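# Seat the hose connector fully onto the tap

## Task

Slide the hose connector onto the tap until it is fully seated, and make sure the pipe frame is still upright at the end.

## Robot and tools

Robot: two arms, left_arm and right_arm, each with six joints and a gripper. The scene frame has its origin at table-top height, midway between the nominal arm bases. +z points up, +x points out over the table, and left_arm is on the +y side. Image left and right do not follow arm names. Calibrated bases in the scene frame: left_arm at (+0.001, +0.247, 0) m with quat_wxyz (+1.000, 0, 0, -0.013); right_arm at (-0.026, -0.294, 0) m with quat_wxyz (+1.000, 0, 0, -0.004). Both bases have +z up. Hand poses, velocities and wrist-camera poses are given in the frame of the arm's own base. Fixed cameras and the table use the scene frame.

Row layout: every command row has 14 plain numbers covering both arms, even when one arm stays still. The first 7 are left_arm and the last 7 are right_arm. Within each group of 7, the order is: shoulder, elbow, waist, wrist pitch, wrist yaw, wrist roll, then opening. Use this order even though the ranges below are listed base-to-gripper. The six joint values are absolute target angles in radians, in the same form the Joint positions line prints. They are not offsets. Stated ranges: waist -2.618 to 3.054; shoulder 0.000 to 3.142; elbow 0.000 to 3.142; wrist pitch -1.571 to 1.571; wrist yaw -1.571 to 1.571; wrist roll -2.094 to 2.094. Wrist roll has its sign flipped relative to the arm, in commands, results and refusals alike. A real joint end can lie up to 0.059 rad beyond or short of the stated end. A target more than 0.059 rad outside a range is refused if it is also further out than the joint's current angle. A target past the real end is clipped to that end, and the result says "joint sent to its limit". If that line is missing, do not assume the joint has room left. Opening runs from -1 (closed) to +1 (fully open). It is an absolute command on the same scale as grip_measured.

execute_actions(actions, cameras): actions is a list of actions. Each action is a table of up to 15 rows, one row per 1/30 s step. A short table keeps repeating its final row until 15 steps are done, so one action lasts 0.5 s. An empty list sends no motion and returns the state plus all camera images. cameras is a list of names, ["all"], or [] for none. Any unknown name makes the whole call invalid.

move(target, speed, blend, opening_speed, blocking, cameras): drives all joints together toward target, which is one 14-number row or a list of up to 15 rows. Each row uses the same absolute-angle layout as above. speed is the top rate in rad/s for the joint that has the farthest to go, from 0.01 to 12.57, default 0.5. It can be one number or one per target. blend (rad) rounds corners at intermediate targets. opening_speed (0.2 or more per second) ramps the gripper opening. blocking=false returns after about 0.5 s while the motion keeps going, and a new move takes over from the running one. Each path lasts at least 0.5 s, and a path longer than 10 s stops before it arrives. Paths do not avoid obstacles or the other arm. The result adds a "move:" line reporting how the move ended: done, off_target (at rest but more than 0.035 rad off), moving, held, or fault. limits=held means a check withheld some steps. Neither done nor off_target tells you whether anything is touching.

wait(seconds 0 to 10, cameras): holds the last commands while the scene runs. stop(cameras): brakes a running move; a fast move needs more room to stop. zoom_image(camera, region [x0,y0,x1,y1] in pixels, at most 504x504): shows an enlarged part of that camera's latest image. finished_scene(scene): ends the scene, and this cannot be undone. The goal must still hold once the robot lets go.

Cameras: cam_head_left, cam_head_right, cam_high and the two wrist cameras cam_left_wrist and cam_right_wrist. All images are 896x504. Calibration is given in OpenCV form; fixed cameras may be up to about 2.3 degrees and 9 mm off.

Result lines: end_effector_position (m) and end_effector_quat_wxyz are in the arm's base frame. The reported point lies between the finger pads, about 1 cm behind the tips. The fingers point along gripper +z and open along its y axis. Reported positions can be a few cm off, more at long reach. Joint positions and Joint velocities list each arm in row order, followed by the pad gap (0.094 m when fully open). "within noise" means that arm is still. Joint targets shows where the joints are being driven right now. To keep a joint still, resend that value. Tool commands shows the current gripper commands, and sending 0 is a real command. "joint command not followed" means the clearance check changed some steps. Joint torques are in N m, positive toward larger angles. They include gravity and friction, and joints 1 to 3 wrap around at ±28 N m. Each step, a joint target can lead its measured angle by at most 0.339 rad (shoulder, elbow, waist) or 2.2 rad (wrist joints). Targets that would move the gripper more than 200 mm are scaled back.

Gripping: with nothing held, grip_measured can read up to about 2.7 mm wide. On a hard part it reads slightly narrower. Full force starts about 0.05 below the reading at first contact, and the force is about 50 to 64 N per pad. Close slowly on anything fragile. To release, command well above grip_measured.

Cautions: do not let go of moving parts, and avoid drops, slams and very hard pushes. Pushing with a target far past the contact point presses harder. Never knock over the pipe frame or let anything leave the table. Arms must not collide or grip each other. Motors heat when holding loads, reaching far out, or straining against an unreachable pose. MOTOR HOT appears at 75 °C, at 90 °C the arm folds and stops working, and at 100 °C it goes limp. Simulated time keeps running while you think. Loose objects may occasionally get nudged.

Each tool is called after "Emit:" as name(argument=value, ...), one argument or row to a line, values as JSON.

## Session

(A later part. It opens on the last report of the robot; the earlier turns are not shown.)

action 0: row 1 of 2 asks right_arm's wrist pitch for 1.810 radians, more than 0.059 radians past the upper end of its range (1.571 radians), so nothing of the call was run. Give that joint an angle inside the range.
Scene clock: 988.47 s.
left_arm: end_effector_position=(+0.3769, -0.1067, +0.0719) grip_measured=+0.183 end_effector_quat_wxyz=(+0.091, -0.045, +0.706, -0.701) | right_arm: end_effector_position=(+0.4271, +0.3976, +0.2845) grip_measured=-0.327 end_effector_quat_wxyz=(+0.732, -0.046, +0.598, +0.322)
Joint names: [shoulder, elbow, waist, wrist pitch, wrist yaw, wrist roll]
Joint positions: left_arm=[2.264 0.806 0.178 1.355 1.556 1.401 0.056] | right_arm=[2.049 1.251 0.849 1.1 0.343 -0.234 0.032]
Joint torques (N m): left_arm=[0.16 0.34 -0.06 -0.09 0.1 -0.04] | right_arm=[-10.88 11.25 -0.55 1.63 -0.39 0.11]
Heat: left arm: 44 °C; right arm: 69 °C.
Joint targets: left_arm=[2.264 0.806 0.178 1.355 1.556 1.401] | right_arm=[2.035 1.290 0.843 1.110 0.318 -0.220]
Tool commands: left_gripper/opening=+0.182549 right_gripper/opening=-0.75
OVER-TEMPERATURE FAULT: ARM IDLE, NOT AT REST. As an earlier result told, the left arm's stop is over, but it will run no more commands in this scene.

Emit:
move(
  target=[2.242,0.793,0.172,1.354,1.556,1.415,0.408,2.048,1.198,0.871,1.205,0.338,-0.22,-0.9],
  speed=0.1,
  cameras=["cam_right_wrist","cam_head_left","cam_head_right"],
)

Emit:
zoom_image(
  camera="cam_right_wrist",
  region=[350, 0, 590, 420],
)

Emit:
zoom_image(
  camera="cam_head_left",
  region=[400, 80, 470, 180],
)

Emit:
zoom_image(
  camera="cam_head_right",
  region=[390, 80, 460, 180],
)

Scene clock: 1004.20 s.
left_arm: end_effector_position=(+0.3769, -0.1067, +0.0719) grip_measured=+0.183 end_effector_quat_wxyz=(+0.091, -0.045, +0.706, -0.701) | right_arm: end_effector_position=(+0.4166, +0.3972, +0.2778) grip_measured=-0.327 end_effector_quat_wxyz=(+0.734, -0.047, +0.592, +0.330)
Joint names: [shoulder, elbow, waist, wrist pitch, wrist yaw, wrist roll]
Joint positions: left_arm=[2.264 0.806 0.178 1.355 1.556 1.401 0.056] | right_arm=[2.049 1.202 0.862 1.165 0.343 -0.232 0.032]
Joint torques (N m): left_arm=[0.16 0.36 -0.05 -0.09 0.1 -0.04] | right_arm=[-9.62 6.69 0.76 1.9 -0.17 0.08]
Heat: left arm: 44 °C; right arm: 69 °C.
Joint targets: left_arm=[2.264 0.806 0.178 1.355 1.556 1.401] | right_arm=[2.048 1.198 0.871 1.205 0.338 -0.220]
Tool commands: left_gripper/opening=+0.182549 right_gripper/opening=-0.9
OVER-TEMPERATURE FAULT: ARM IDLE, NOT AT REST. As an earlier result told, the left arm's stop is over, but it will run no more commands in this scene. The left arm ran none of this call's commands.
move: fault (left_arm), off_target (right_arm); right_arm: the wrist pitch is farthest, 0.040 rad from its target
camera_calibration:
cam_right_wrist: T_world_to_cam=[[0.525647, -0.781816, -0.335349, 0.183519], [-0.280201, 0.21309, -0.935992, 0.334163], [0.803233, 0.585966, -0.107056, -0.451464], [0, 0, 0, 1]] pos_world=[0.359797, 0.336814, 0.325985]
Images, in order (width x height): cam_head_left 896x504, cam_head_right 896x504, cam_right_wrist 896x504.

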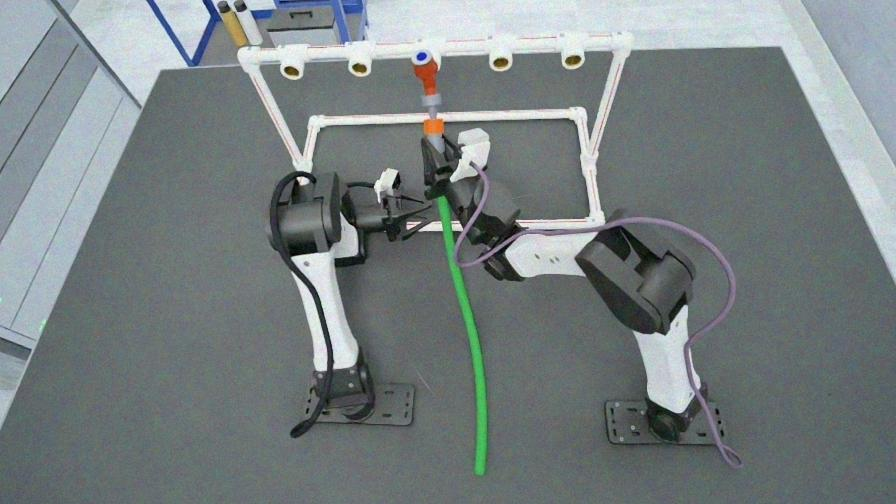

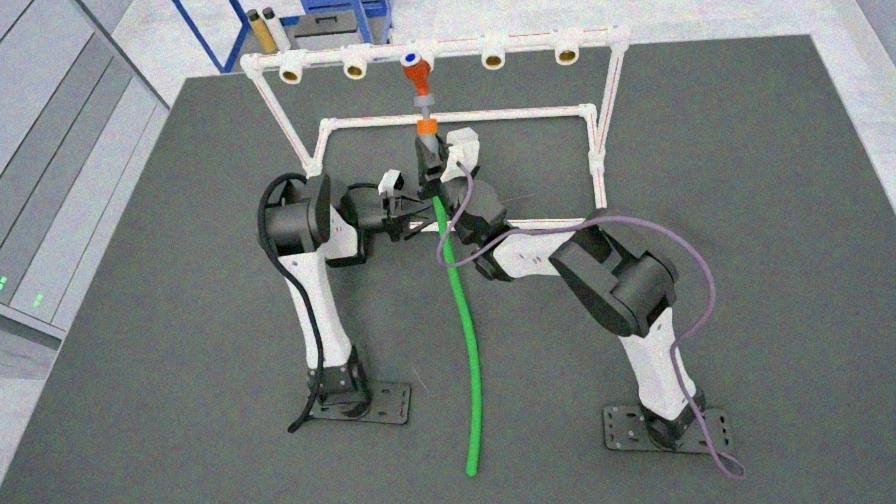

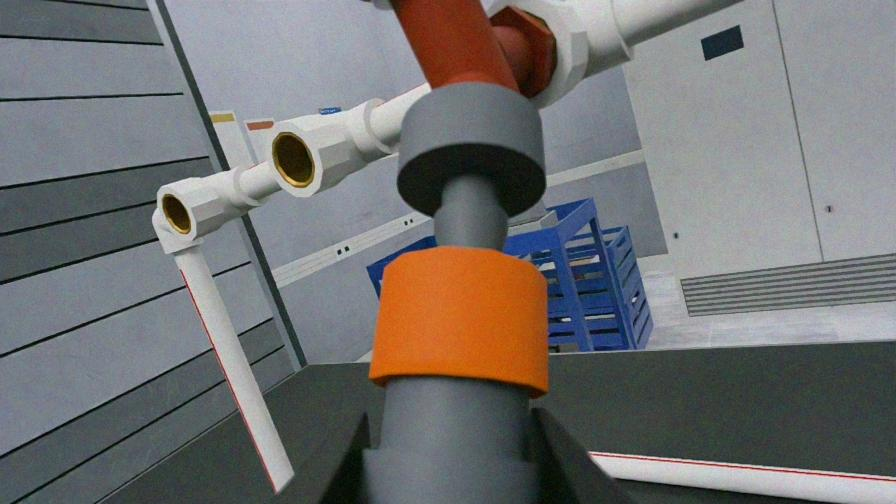

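Scaled by 1.200 from the camera's 896x504 image, which has a finer 1280x720 frame.

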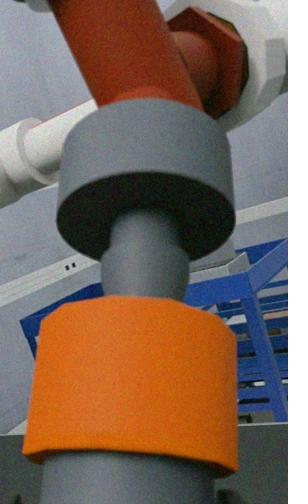

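Scaled by 5.040 from the camera's 896x504 image, which has a finer 1280x720 frame.

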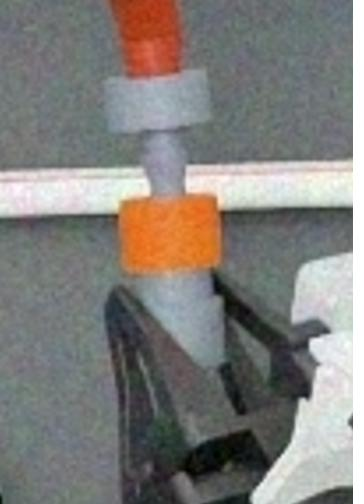

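Scaled by 5.040 from the camera's 896x504 image, which has a finer 1280x720 frame.

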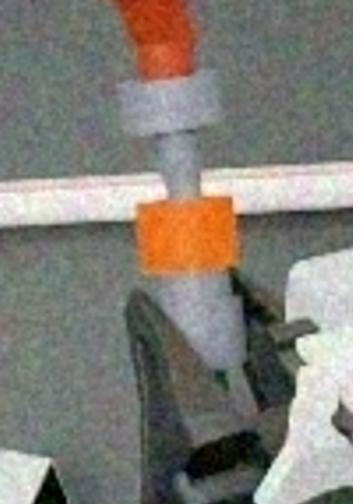

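Emit:
execute_actions(
  actions=[
    [[2.242,0.793,0.172,1.354,1.556,1.415,0.408,1.95,1.33,0.80,1.17,0.338,-0.22,-0.9],[2.242,0.793,0.172,1.354,1.556,1.415,0.408,1.93,1.37,0.77,1.16,0.338,-0.22,-0.9],[2.242,0.793,0.172,1.354,1.556,1.415,0.408,1.88,1.45,0.72,1.40,0.40,-0.22,-0.9],[2.242,0.793,0.172,1.354,1.556,1.415,0.408,2.033,1.32,0.835,1.08,0.315,-0.22,-0.9]],
  ],
  cameras=["cam_right_wrist","cam_head_left","cam_head_right","cam_high"],
)

Emit:
zoom_image(
  camera="cam_right_wrist",
  region=[350, 0, 590, 420],
)

Emit:
zoom_image(
  camera="cam_head_left",
  region=[400, 60, 470, 160],
)

Scene clock: 1012.20 s.
left_arm: end_effector_position=(+0.3787, -0.1068, +0.0714) grip_measured=+0.182 end_effector_quat_wxyz=(+0.108, -0.027, +0.707, -0.698) | right_arm: end_effector_position=(+0.4363, +0.3933, +0.2893) grip_measured=-0.330 end_effector_quat_wxyz=(+0.733, -0.047, +0.601, +0.315)
Joint names: [shoulder, elbow, waist, wrist pitch, wrist yaw, wrist roll]
Joint positions: left_arm=[2.271 0.815 0.177 1.355 1.556 1.357 0.056] | right_arm=[2.045 1.275 0.829 1.063 0.332 -0.23 0.031]
Joint torques (N m): left_arm=[0.18 0.36 -0.01 -0.08 0.1 -0.01] | right_arm=[-10.81 11.88 0.51 1.7 -0.3 0.06]
Heat: left arm: 43 °C; right arm: 69 °C.
Joint targets: left_arm=[2.271 0.815 0.177 1.355 1.556 1.357] | right_arm=[2.033 1.320 0.835 1.080 0.315 -0.220]
Tool commands: left_gripper/opening=+0.182358 right_gripper/opening=-0.9
OVER-TEMPERATURE FAULT: ARM IDLE, NOT AT REST. As an earlier result told, the left arm's stop is over, but it will run no more commands in this scene. The left arm ran none of this call's commands.
camera_calibration:
cam_right_wrist: T_world_to_cam=[[0.503534, -0.800883, -0.324099, 0.187885], [-0.287886, 0.198157, -0.936939, 0.360726], [0.814601, 0.565084, -0.130784, -0.453569], [0, 0, 0, 1]] pos_world=[0.37872, 0.335298, 0.339552]
Images, in order (width x height): cam_head_left 896x504, cam_head_right 896x504, cam_high 896x504, cam_right_wrist 896x504.

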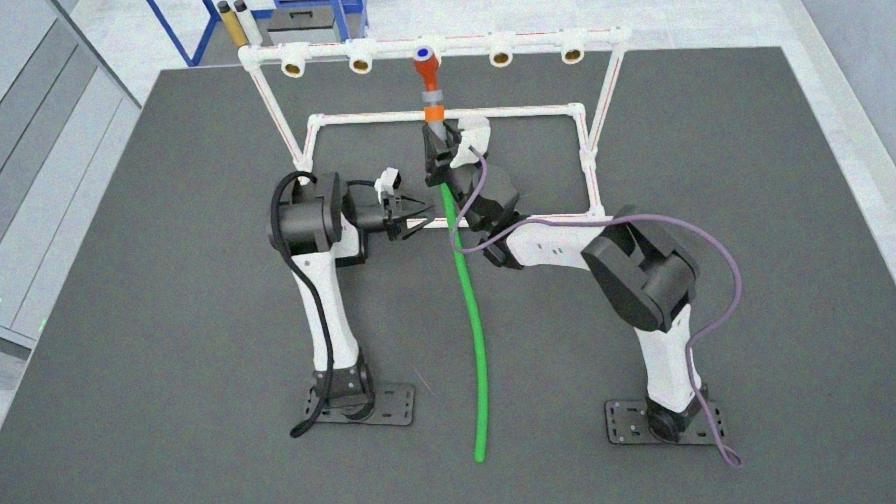

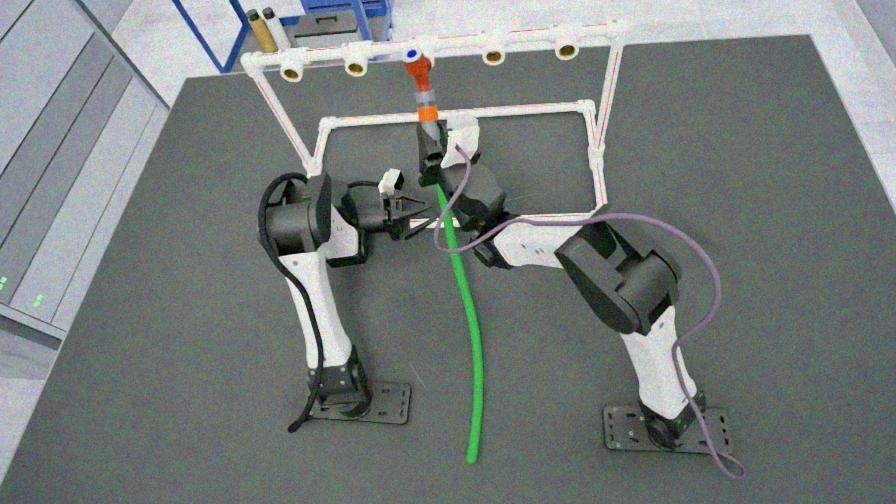

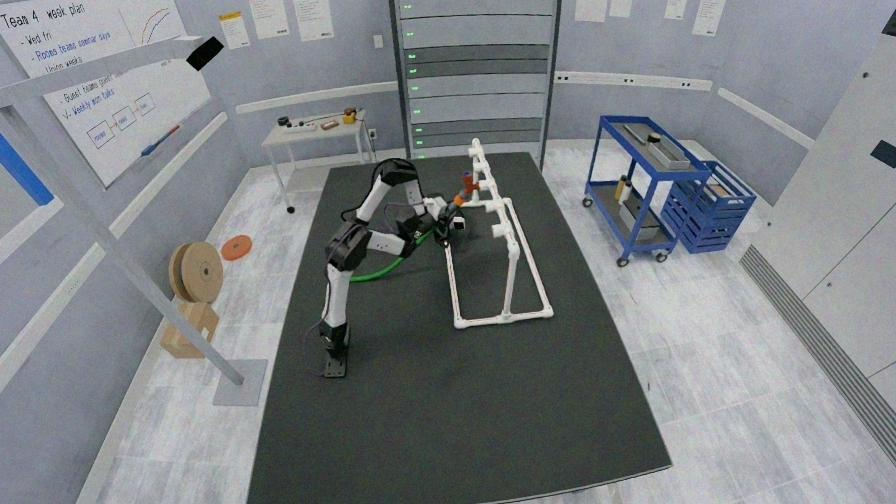

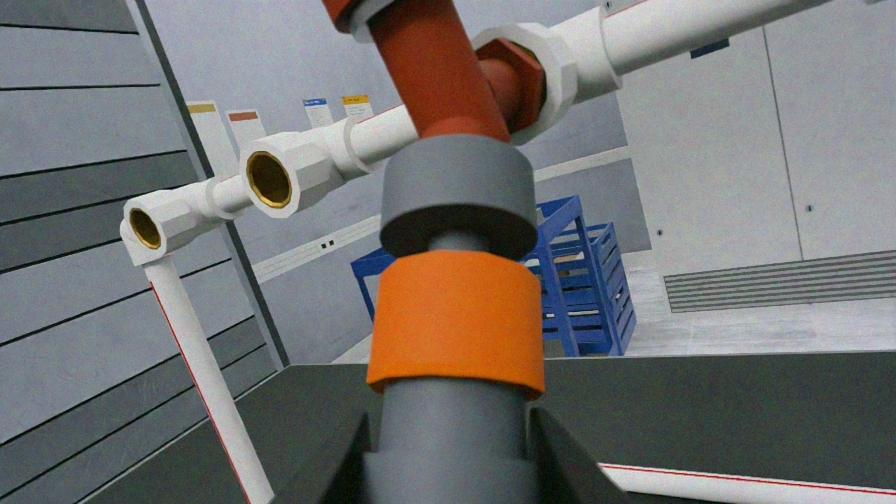

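Scaled by 1.200 from the camera's 896x504 image, which has a finer 1280x720 frame.

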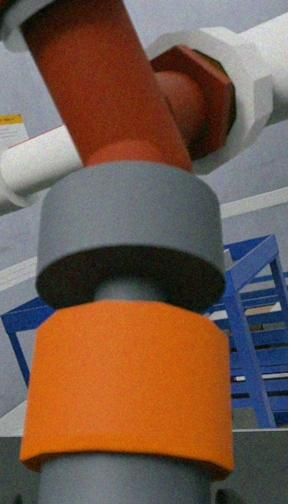

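Scaled by 5.040 from the camera's 896x504 image, which has a finer 1280x720 frame.

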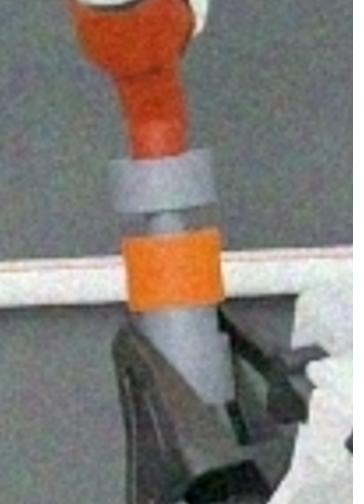

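Emit:
move(
  target=[2.242,0.793,0.172,1.354,1.556,1.415,0.408,2.045,1.225,0.85,1.155,0.335,-0.22,-0.9],
  speed=0.1,
  cameras=["cam_right_wrist","cam_head_left","cam_head_right"],
)

Emit:
zoom_image(
  camera="cam_right_wrist",
  region=[350, 0, 590, 420],
)

Emit:
zoom_image(
  camera="cam_head_left",
  region=[400, 60, 470, 160],
)

Emit:
zoom_image(
  camera="cam_head_right",
  region=[390, 60, 460, 160],
)

Scene clock: 1017.70 s.
left_arm: end_effector_position=(+0.3787, -0.1068, +0.0714) grip_measured=+0.182 end_effector_quat_wxyz=(+0.108, -0.027, +0.707, -0.698) | right_arm: end_effector_position=(+0.4275, +0.3925, +0.2811) grip_measured=-0.330 end_effector_quat_wxyz=(+0.734, -0.047, +0.598, +0.320)
Joint names: [shoulder, elbow, waist, wrist pitch, wrist yaw, wrist roll]
Joint positions: left_arm=[2.271 0.815 0.177 1.355 1.556 1.357 0.056] | right_arm=[2.045 1.229 0.841 1.118 0.337 -0.23 0.031]
Joint torques (N m): left_arm=[0.14 0.27 -0.03 -0.09 0.1 -0.02] | right_arm=[-9.63 6.87 0.79 1.89 -0.13 0.07]
Heat: left arm: 43 °C; right arm: 69 °C.
Joint targets: left_arm=[2.271 0.815 0.177 1.355 1.556 1.357] | right_arm=[2.045 1.225 0.850 1.155 0.335 -0.220]
Tool commands: left_gripper/opening=+0.182358 right_gripper/opening=-0.9
OVER-TEMPERATURE FAULT: ARM IDLE, NOT AT REST. As an earlier result told, the left arm's stop is over, but it will run no more commands in this scene. The left arm ran none of this call's commands.
move: fault (left_arm), off_target (right_arm); left_arm: the wrist roll is farthest, 0.058 rad from its target; right_arm: the wrist pitch is farthest, 0.037 rad from its target
camera_calibration:
cam_right_wrist: T_world_to_cam=[[0.51007, -0.795223, -0.327794, 0.185053], [-0.284833, 0.203432, -0.936742, 0.34726], [0.811603, 0.57117, -0.122741, -0.450456], [0, 0, 0, 1]] pos_world=[0.370113, 0.333801, 0.330663]
Images, in order (width x height): cam_head_left 896x504, cam_head_right 896x504, cam_right_wrist 896x504.

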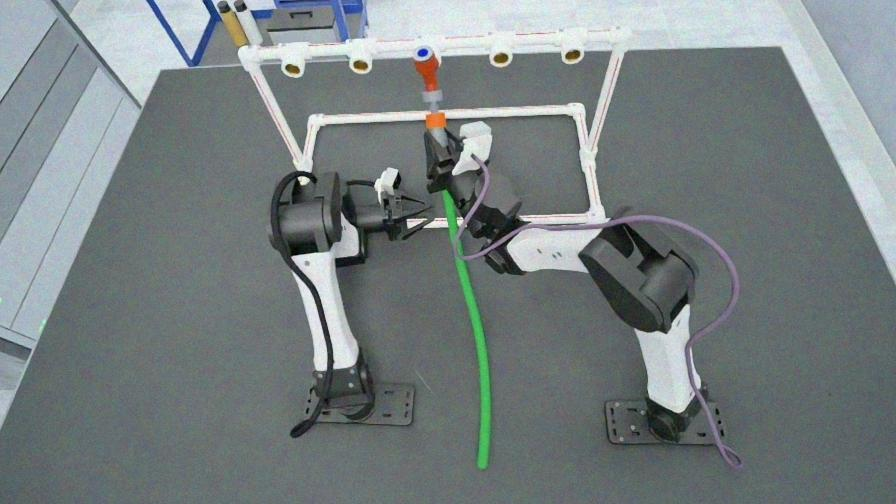

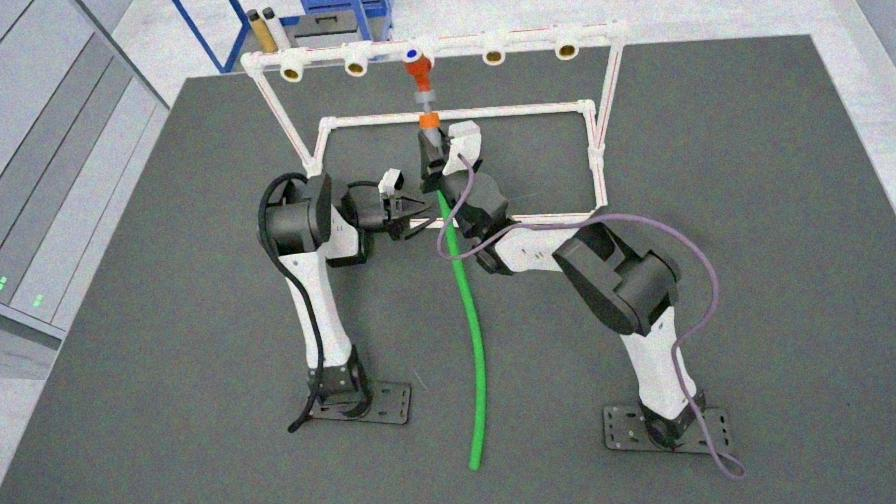

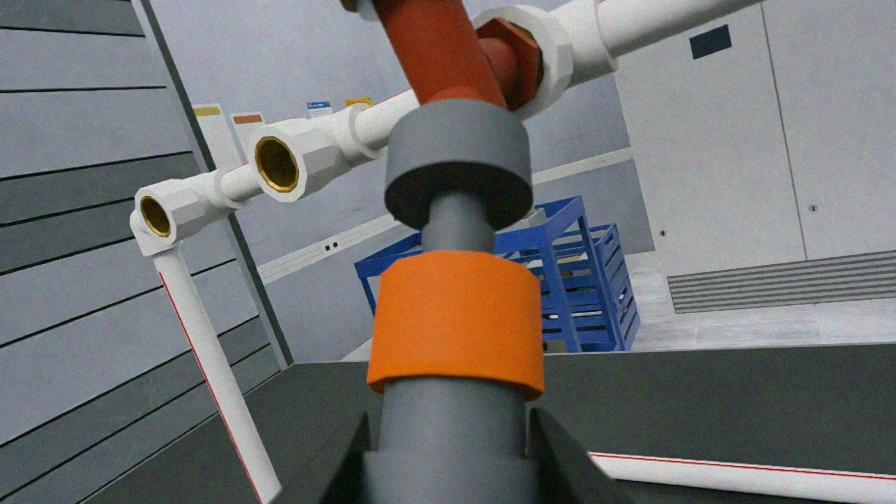

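Scaled by 1.200 from the camera's 896x504 image, which has a finer 1280x720 frame.

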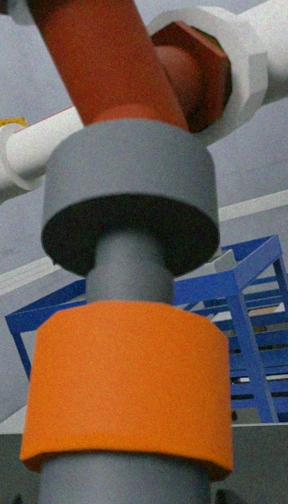

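Scaled by 5.040 from the camera's 896x504 image, which has a finer 1280x720 frame.

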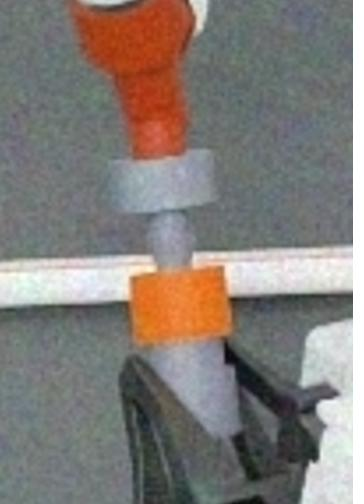

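Scaled by 5.040 from the camera's 896x504 image, which has a finer 1280x720 frame.

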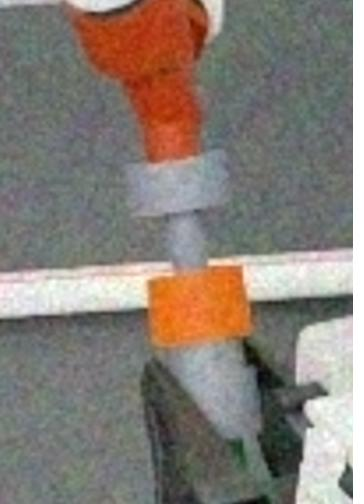

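Emit:
move(
  target=[2.242,0.793,0.172,1.354,1.556,1.415,0.408,2.047,1.209,0.856,1.175,0.338,-0.22,-0.95],
  speed=0.1,
  cameras=["cam_right_wrist"],
)

Emit:
execute_actions(
  actions=[
    [[2.242,0.793,0.172,1.354,1.556,1.415,0.408,1.86,1.44,0.74,1.15,0.338,-0.22,-0.95],[2.242,0.793,0.172,1.354,1.556,1.415,0.408,1.86,1.47,0.72,1.13,0.338,-0.22,-0.95],[2.242,0.793,0.172,1.354,1.556,1.415,0.408,1.78,1.55,0.66,1.50,0.42,-0.22,-0.95],[2.242,0.793,0.172,1.354,1.556,1.415,0.408,1.78,1.56,0.66,1.50,0.42,-0.22,-0.95],[2.242,0.793,0.172,1.354,1.556,1.415,0.408,2.025,1.375,0.815,1.015,0.305,-0.22,-0.95]],
  ],
  cameras=["cam_right_wrist","cam_head_left","cam_head_right","cam_high"],
)

Emit:
zoom_image(
  camera="cam_right_wrist",
  region=[350, 0, 590, 420],
)

Emit:
zoom_image(
  camera="cam_head_left",
  region=[400, 40, 470, 140],
)

Scene clock: 1027.67 s.
left_arm: end_effector_position=(+0.3787, -0.1068, +0.0714) grip_measured=+0.182 end_effector_quat_wxyz=(+0.108, -0.027, +0.707, -0.698) | right_arm: end_effector_position=(+0.4244, +0.3923, +0.2783) grip_measured=-0.330 end_effector_quat_wxyz=(+0.734, -0.046, +0.597, +0.321)
Joint names: [shoulder, elbow, waist, wrist pitch, wrist yaw, wrist roll]
Joint positions: left_arm=[2.271 0.815 0.177 1.355 1.556 1.357 0.056] | right_arm=[2.045 1.213 0.846 1.136 0.341 -0.23 0.031]
Joint torques (N m): left_arm=[0.13 0.35 -0.02 -0.11 0.1 -0.02] | right_arm=[-9.44 6.75 0.87 1.9 -0.13 0.07]
Heat: left arm: 43 °C; right arm: 70 °C.
Joint targets: left_arm=[2.271 0.815 0.177 1.355 1.556 1.357] | right_arm=[2.047 1.209 0.856 1.175 0.338 -0.220]
Tool commands: left_gripper/opening=+0.182358 right_gripper/opening=-0.95
OVER-TEMPERATURE FAULT: ARM IDLE, NOT AT REST. As an earlier result told, the left arm's stop is over, but it will run no more commands in this scene. The left arm ran none of this call's commands.
move: fault (left_arm), off_target (right_arm); left_arm: the wrist roll is farthest, 0.058 rad from its target; right_arm: the wrist pitch is farthest, 0.039 rad from its target
camera_calibration:
cam_right_wrist: T_world_to_cam=[[0.511379, -0.79371, -0.329418, 0.184881], [-0.28447, 0.205371, -0.936429, 0.342768], [0.810906, 0.57258, -0.120764, -0.44894], [0, 0, 0, 1]] pos_world=[0.367011, 0.333401, 0.327665]
Images, in order (width x height): cam_right_wrist 896x504.

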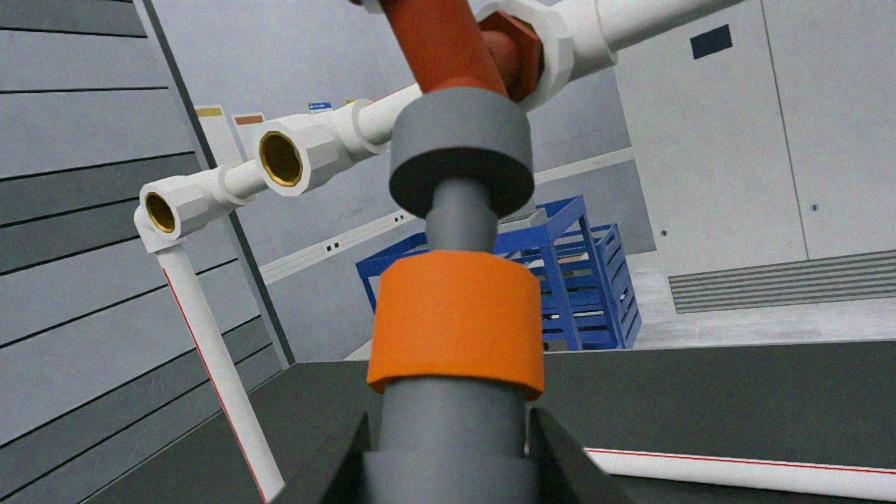

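Scene clock: 1030.10 s.
left_arm: end_effector_position=(+0.3667, -0.1107, +0.0563) grip_measured=+0.168 end_effector_quat_wxyz=(+0.247, +0.120, +0.698, -0.662) | right_arm: end_effector_position=(+0.4519, +0.3871, +0.2920) grip_measured=-0.332 end_effector_quat_wxyz=(+0.726, -0.046, +0.619, +0.295)
Joint names: [shoulder, elbow, waist, wrist pitch, wrist yaw, wrist roll]
Joint positions: left_arm=[2.297 0.774 0.172 1.356 1.556 0.877 0.055] | right_arm=[2.035 1.323 0.803 0.957 0.333 -0.23 0.031]
Joint torques (N m): left_arm=[0.14 0.36 0.01 -0.08 0.1 -0.05] | right_arm=[-10.8 12.83 1.09 2.12 -0.41 0.06]
Heat: left arm: 43 °C; right arm: 71 °C.
Joint targets: left_arm=[2.297 0.774 0.172 1.356 1.556 0.877] | right_arm=[2.025 1.375 0.815 1.015 0.305 -0.220]
Tool commands: left_gripper/opening=+0.16821 right_gripper/opening=-0.95
OVER-TEMPERATURE FAULT: ARM IDLE, NOT AT REST. As an earlier result told, the left arm's stop is over, but it will run no more commands in this scene. The left arm ran none of this call's commands.
camera_calibration:
cam_right_wrist: T_world_to_cam=[[0.470518, -0.825591, -0.311468, 0.1967], [-0.313874, 0.173301, -0.933515, 0.389478], [0.824679, 0.536997, -0.177591, -0.442436], [0, 0, 0, 1]] pos_world=[0.394564, 0.332483, 0.346277]
Images, in order (width x height): cam_head_left 896x504, cam_head_right 896x504, cam_high 896x504, cam_right_wrist 896x504.

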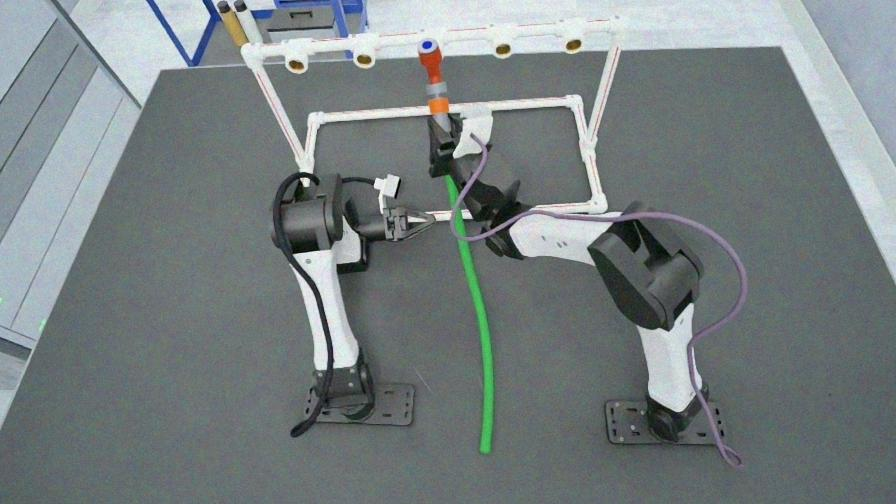

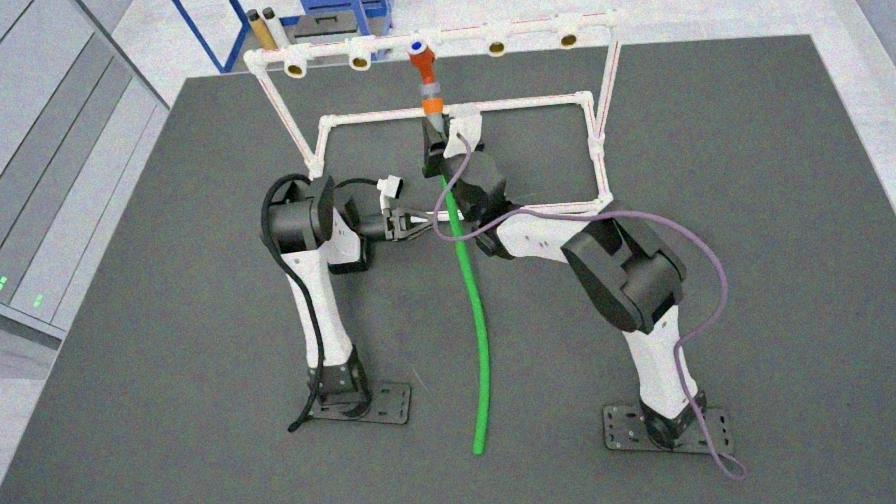

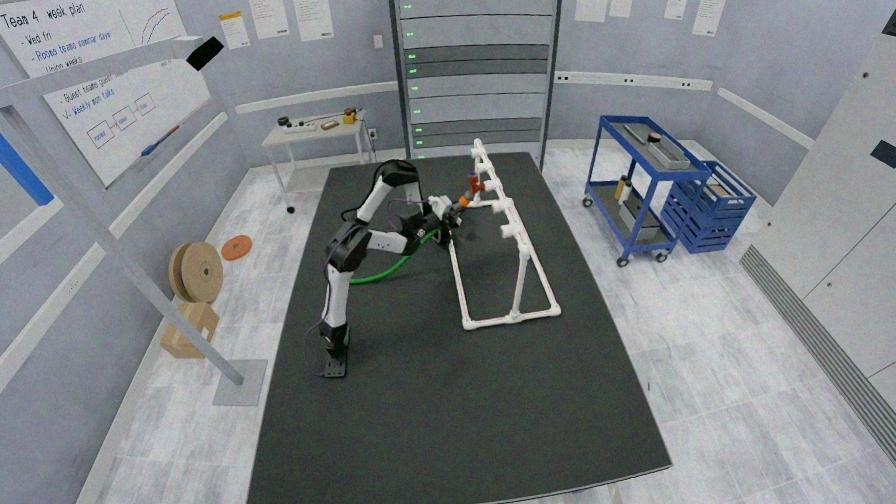

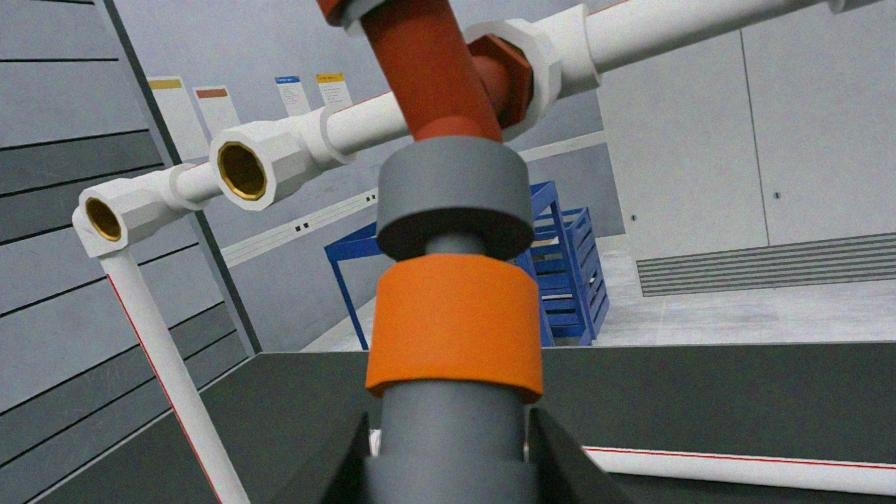

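Scaled by 1.200 from the camera's 896x504 image, which has a finer 1280x720 frame.

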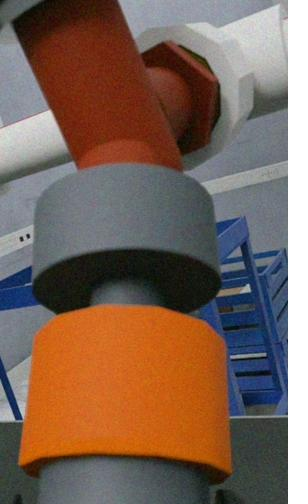

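Scaled by 5.040 from the camera's 896x504 image, which has a finer 1280x720 frame.

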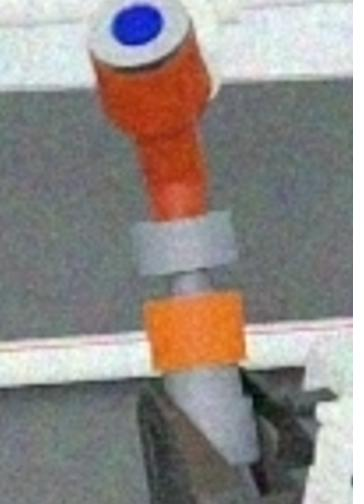

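Emit:
move(
  target=[2.242,0.793,0.172,1.354,1.556,1.415,0.408,2.037,1.248,0.829,1.068,0.335,-0.22,-0.95],
  speed=0.12,
  cameras=["cam_right_wrist","cam_head_left","cam_head_right","cam_high"],
)

Emit:
zoom_image(
  camera="cam_right_wrist",
  region=[350, 0, 590, 420],
)

Emit:
zoom_image(
  camera="cam_head_left",
  region=[400, 40, 470, 140],
)

Emit:
zoom_image(
  camera="cam_head_right",
  region=[390, 40, 460, 140],
)

Emit:
zoom_image(
  camera="cam_high",
  region=[445, 165, 485, 220],
)

Scene clock: 1073.07 s.
left_arm: end_effector_position=(+0.3667, -0.1107, +0.0563) grip_measured=+0.168 end_effector_quat_wxyz=(+0.247, +0.120, +0.698, -0.662) | right_arm: end_effector_position=(+0.4395, +0.3875, +0.2761) grip_measured=-0.332 end_effector_quat_wxyz=(+0.724, -0.049, +0.619, +0.300)
Joint names: [shoulder, elbow, waist, wrist pitch, wrist yaw, wrist roll]
Joint positions: left_arm=[2.297 0.774 0.172 1.356 1.556 0.877 0.055] | right_arm=[2.035 1.251 0.82 1.029 0.339 -0.23 0.031]
Joint torques (N m): left_arm=[0.13 0.35 0.01 -0.08 0.11 -0.04] | right_arm=[-9.55 7.02 0.77 1.93 -0.13 0.06]
Heat: left arm: 42 °C; right arm: 77 °C. Fold the right arm in close to its base, or ease its load, before you think long.
Joint targets: left_arm=[2.297 0.774 0.172 1.356 1.556 0.877] | right_arm=[2.037 1.248 0.829 1.068 0.335 -0.220]
Tool commands: left_gripper/opening=+0.16821 right_gripper/opening=-0.95
OVER-TEMPERATURE FAULT: ARM IDLE, NOT AT REST. As an earlier result told, the left arm's stop is over, but it will run no more commands in this scene. The left arm ran none of this call's commands.
MOTOR HOT: the shoulder of the right arm reports 77 °C; the controller's stop level is 90 °C. To cool a motor, set the load down, stop pushing, or move to a pose that needs little force.
move: fault (left_arm), off_target (right_arm); left_arm: the wrist roll is farthest, 0.538 rad from its target; right_arm: the wrist pitch is farthest, 0.039 rad from its target
camera_calibration:
cam_right_wrist: T_world_to_cam=[[0.47951, -0.81983, -0.312967, 0.192129], [-0.316645, 0.17097, -0.933009, 0.372584], [0.818417, 0.546487, -0.177613, -0.436223], [0, 0, 0, 1]] pos_world=[0.382861, 0.332203, 0.330276]
Images, in order (width x height): cam_head_left 896x504, cam_head_right 896x504, cam_high 896x504, cam_right_wrist 896x504.

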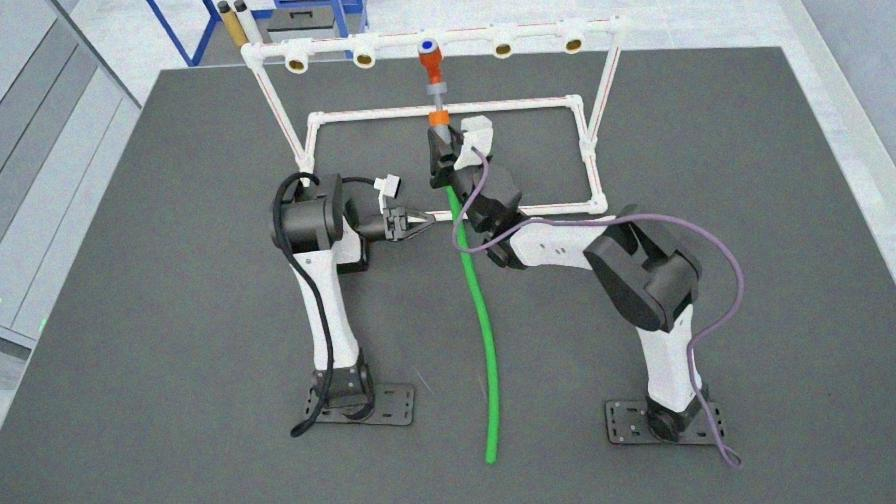

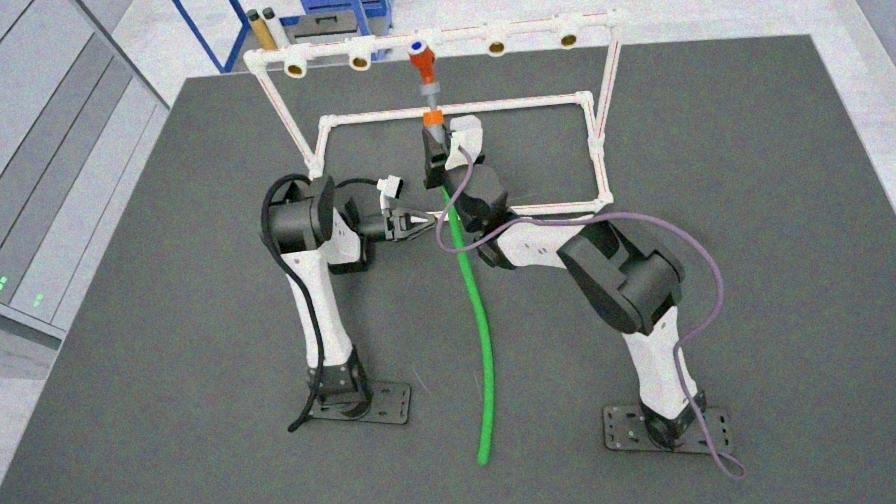

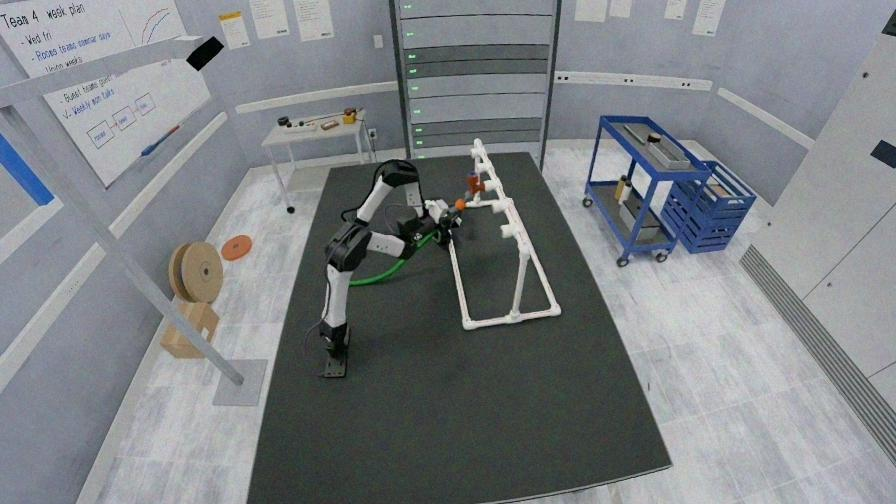

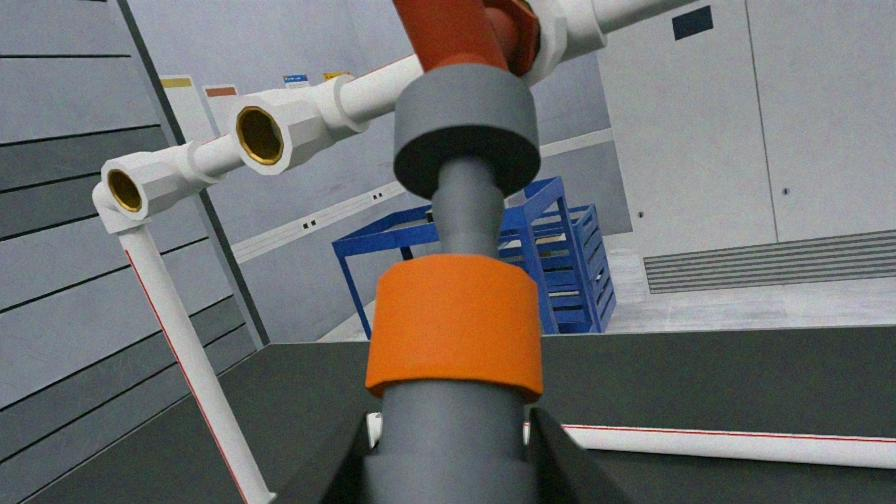

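Scaled by 1.200 from the camera's 896x504 image, which has a finer 1280x720 frame.

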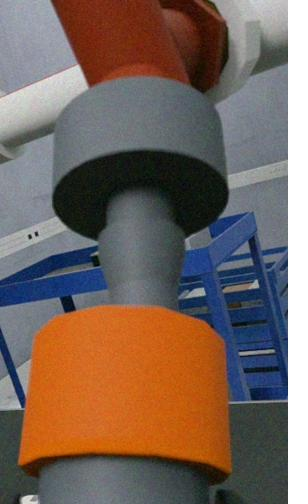

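Scaled by 5.040 from the camera's 896x504 image, which has a finer 1280x720 frame.

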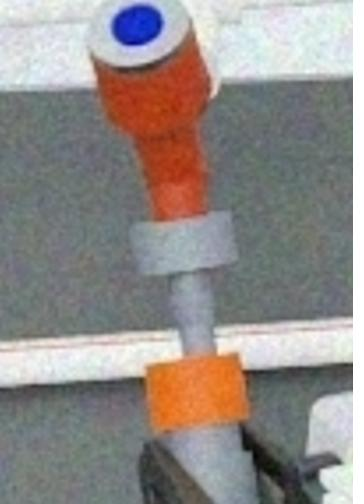

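Scaled by 5.040 from the camera's 896x504 image, which has a finer 1280x720 frame.

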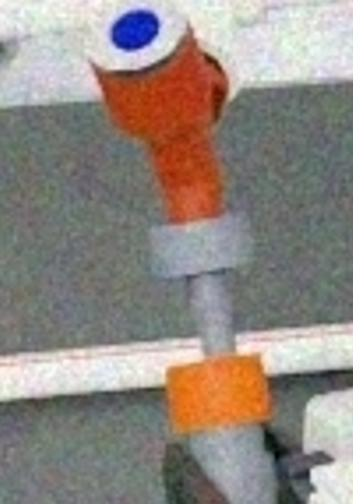

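Scaled by 9.164 from the camera's 896x504 image, which has a finer 1280x720 frame.

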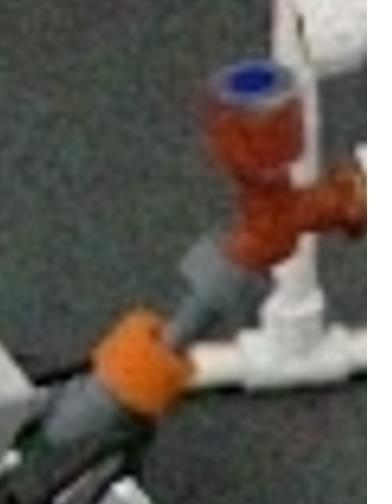

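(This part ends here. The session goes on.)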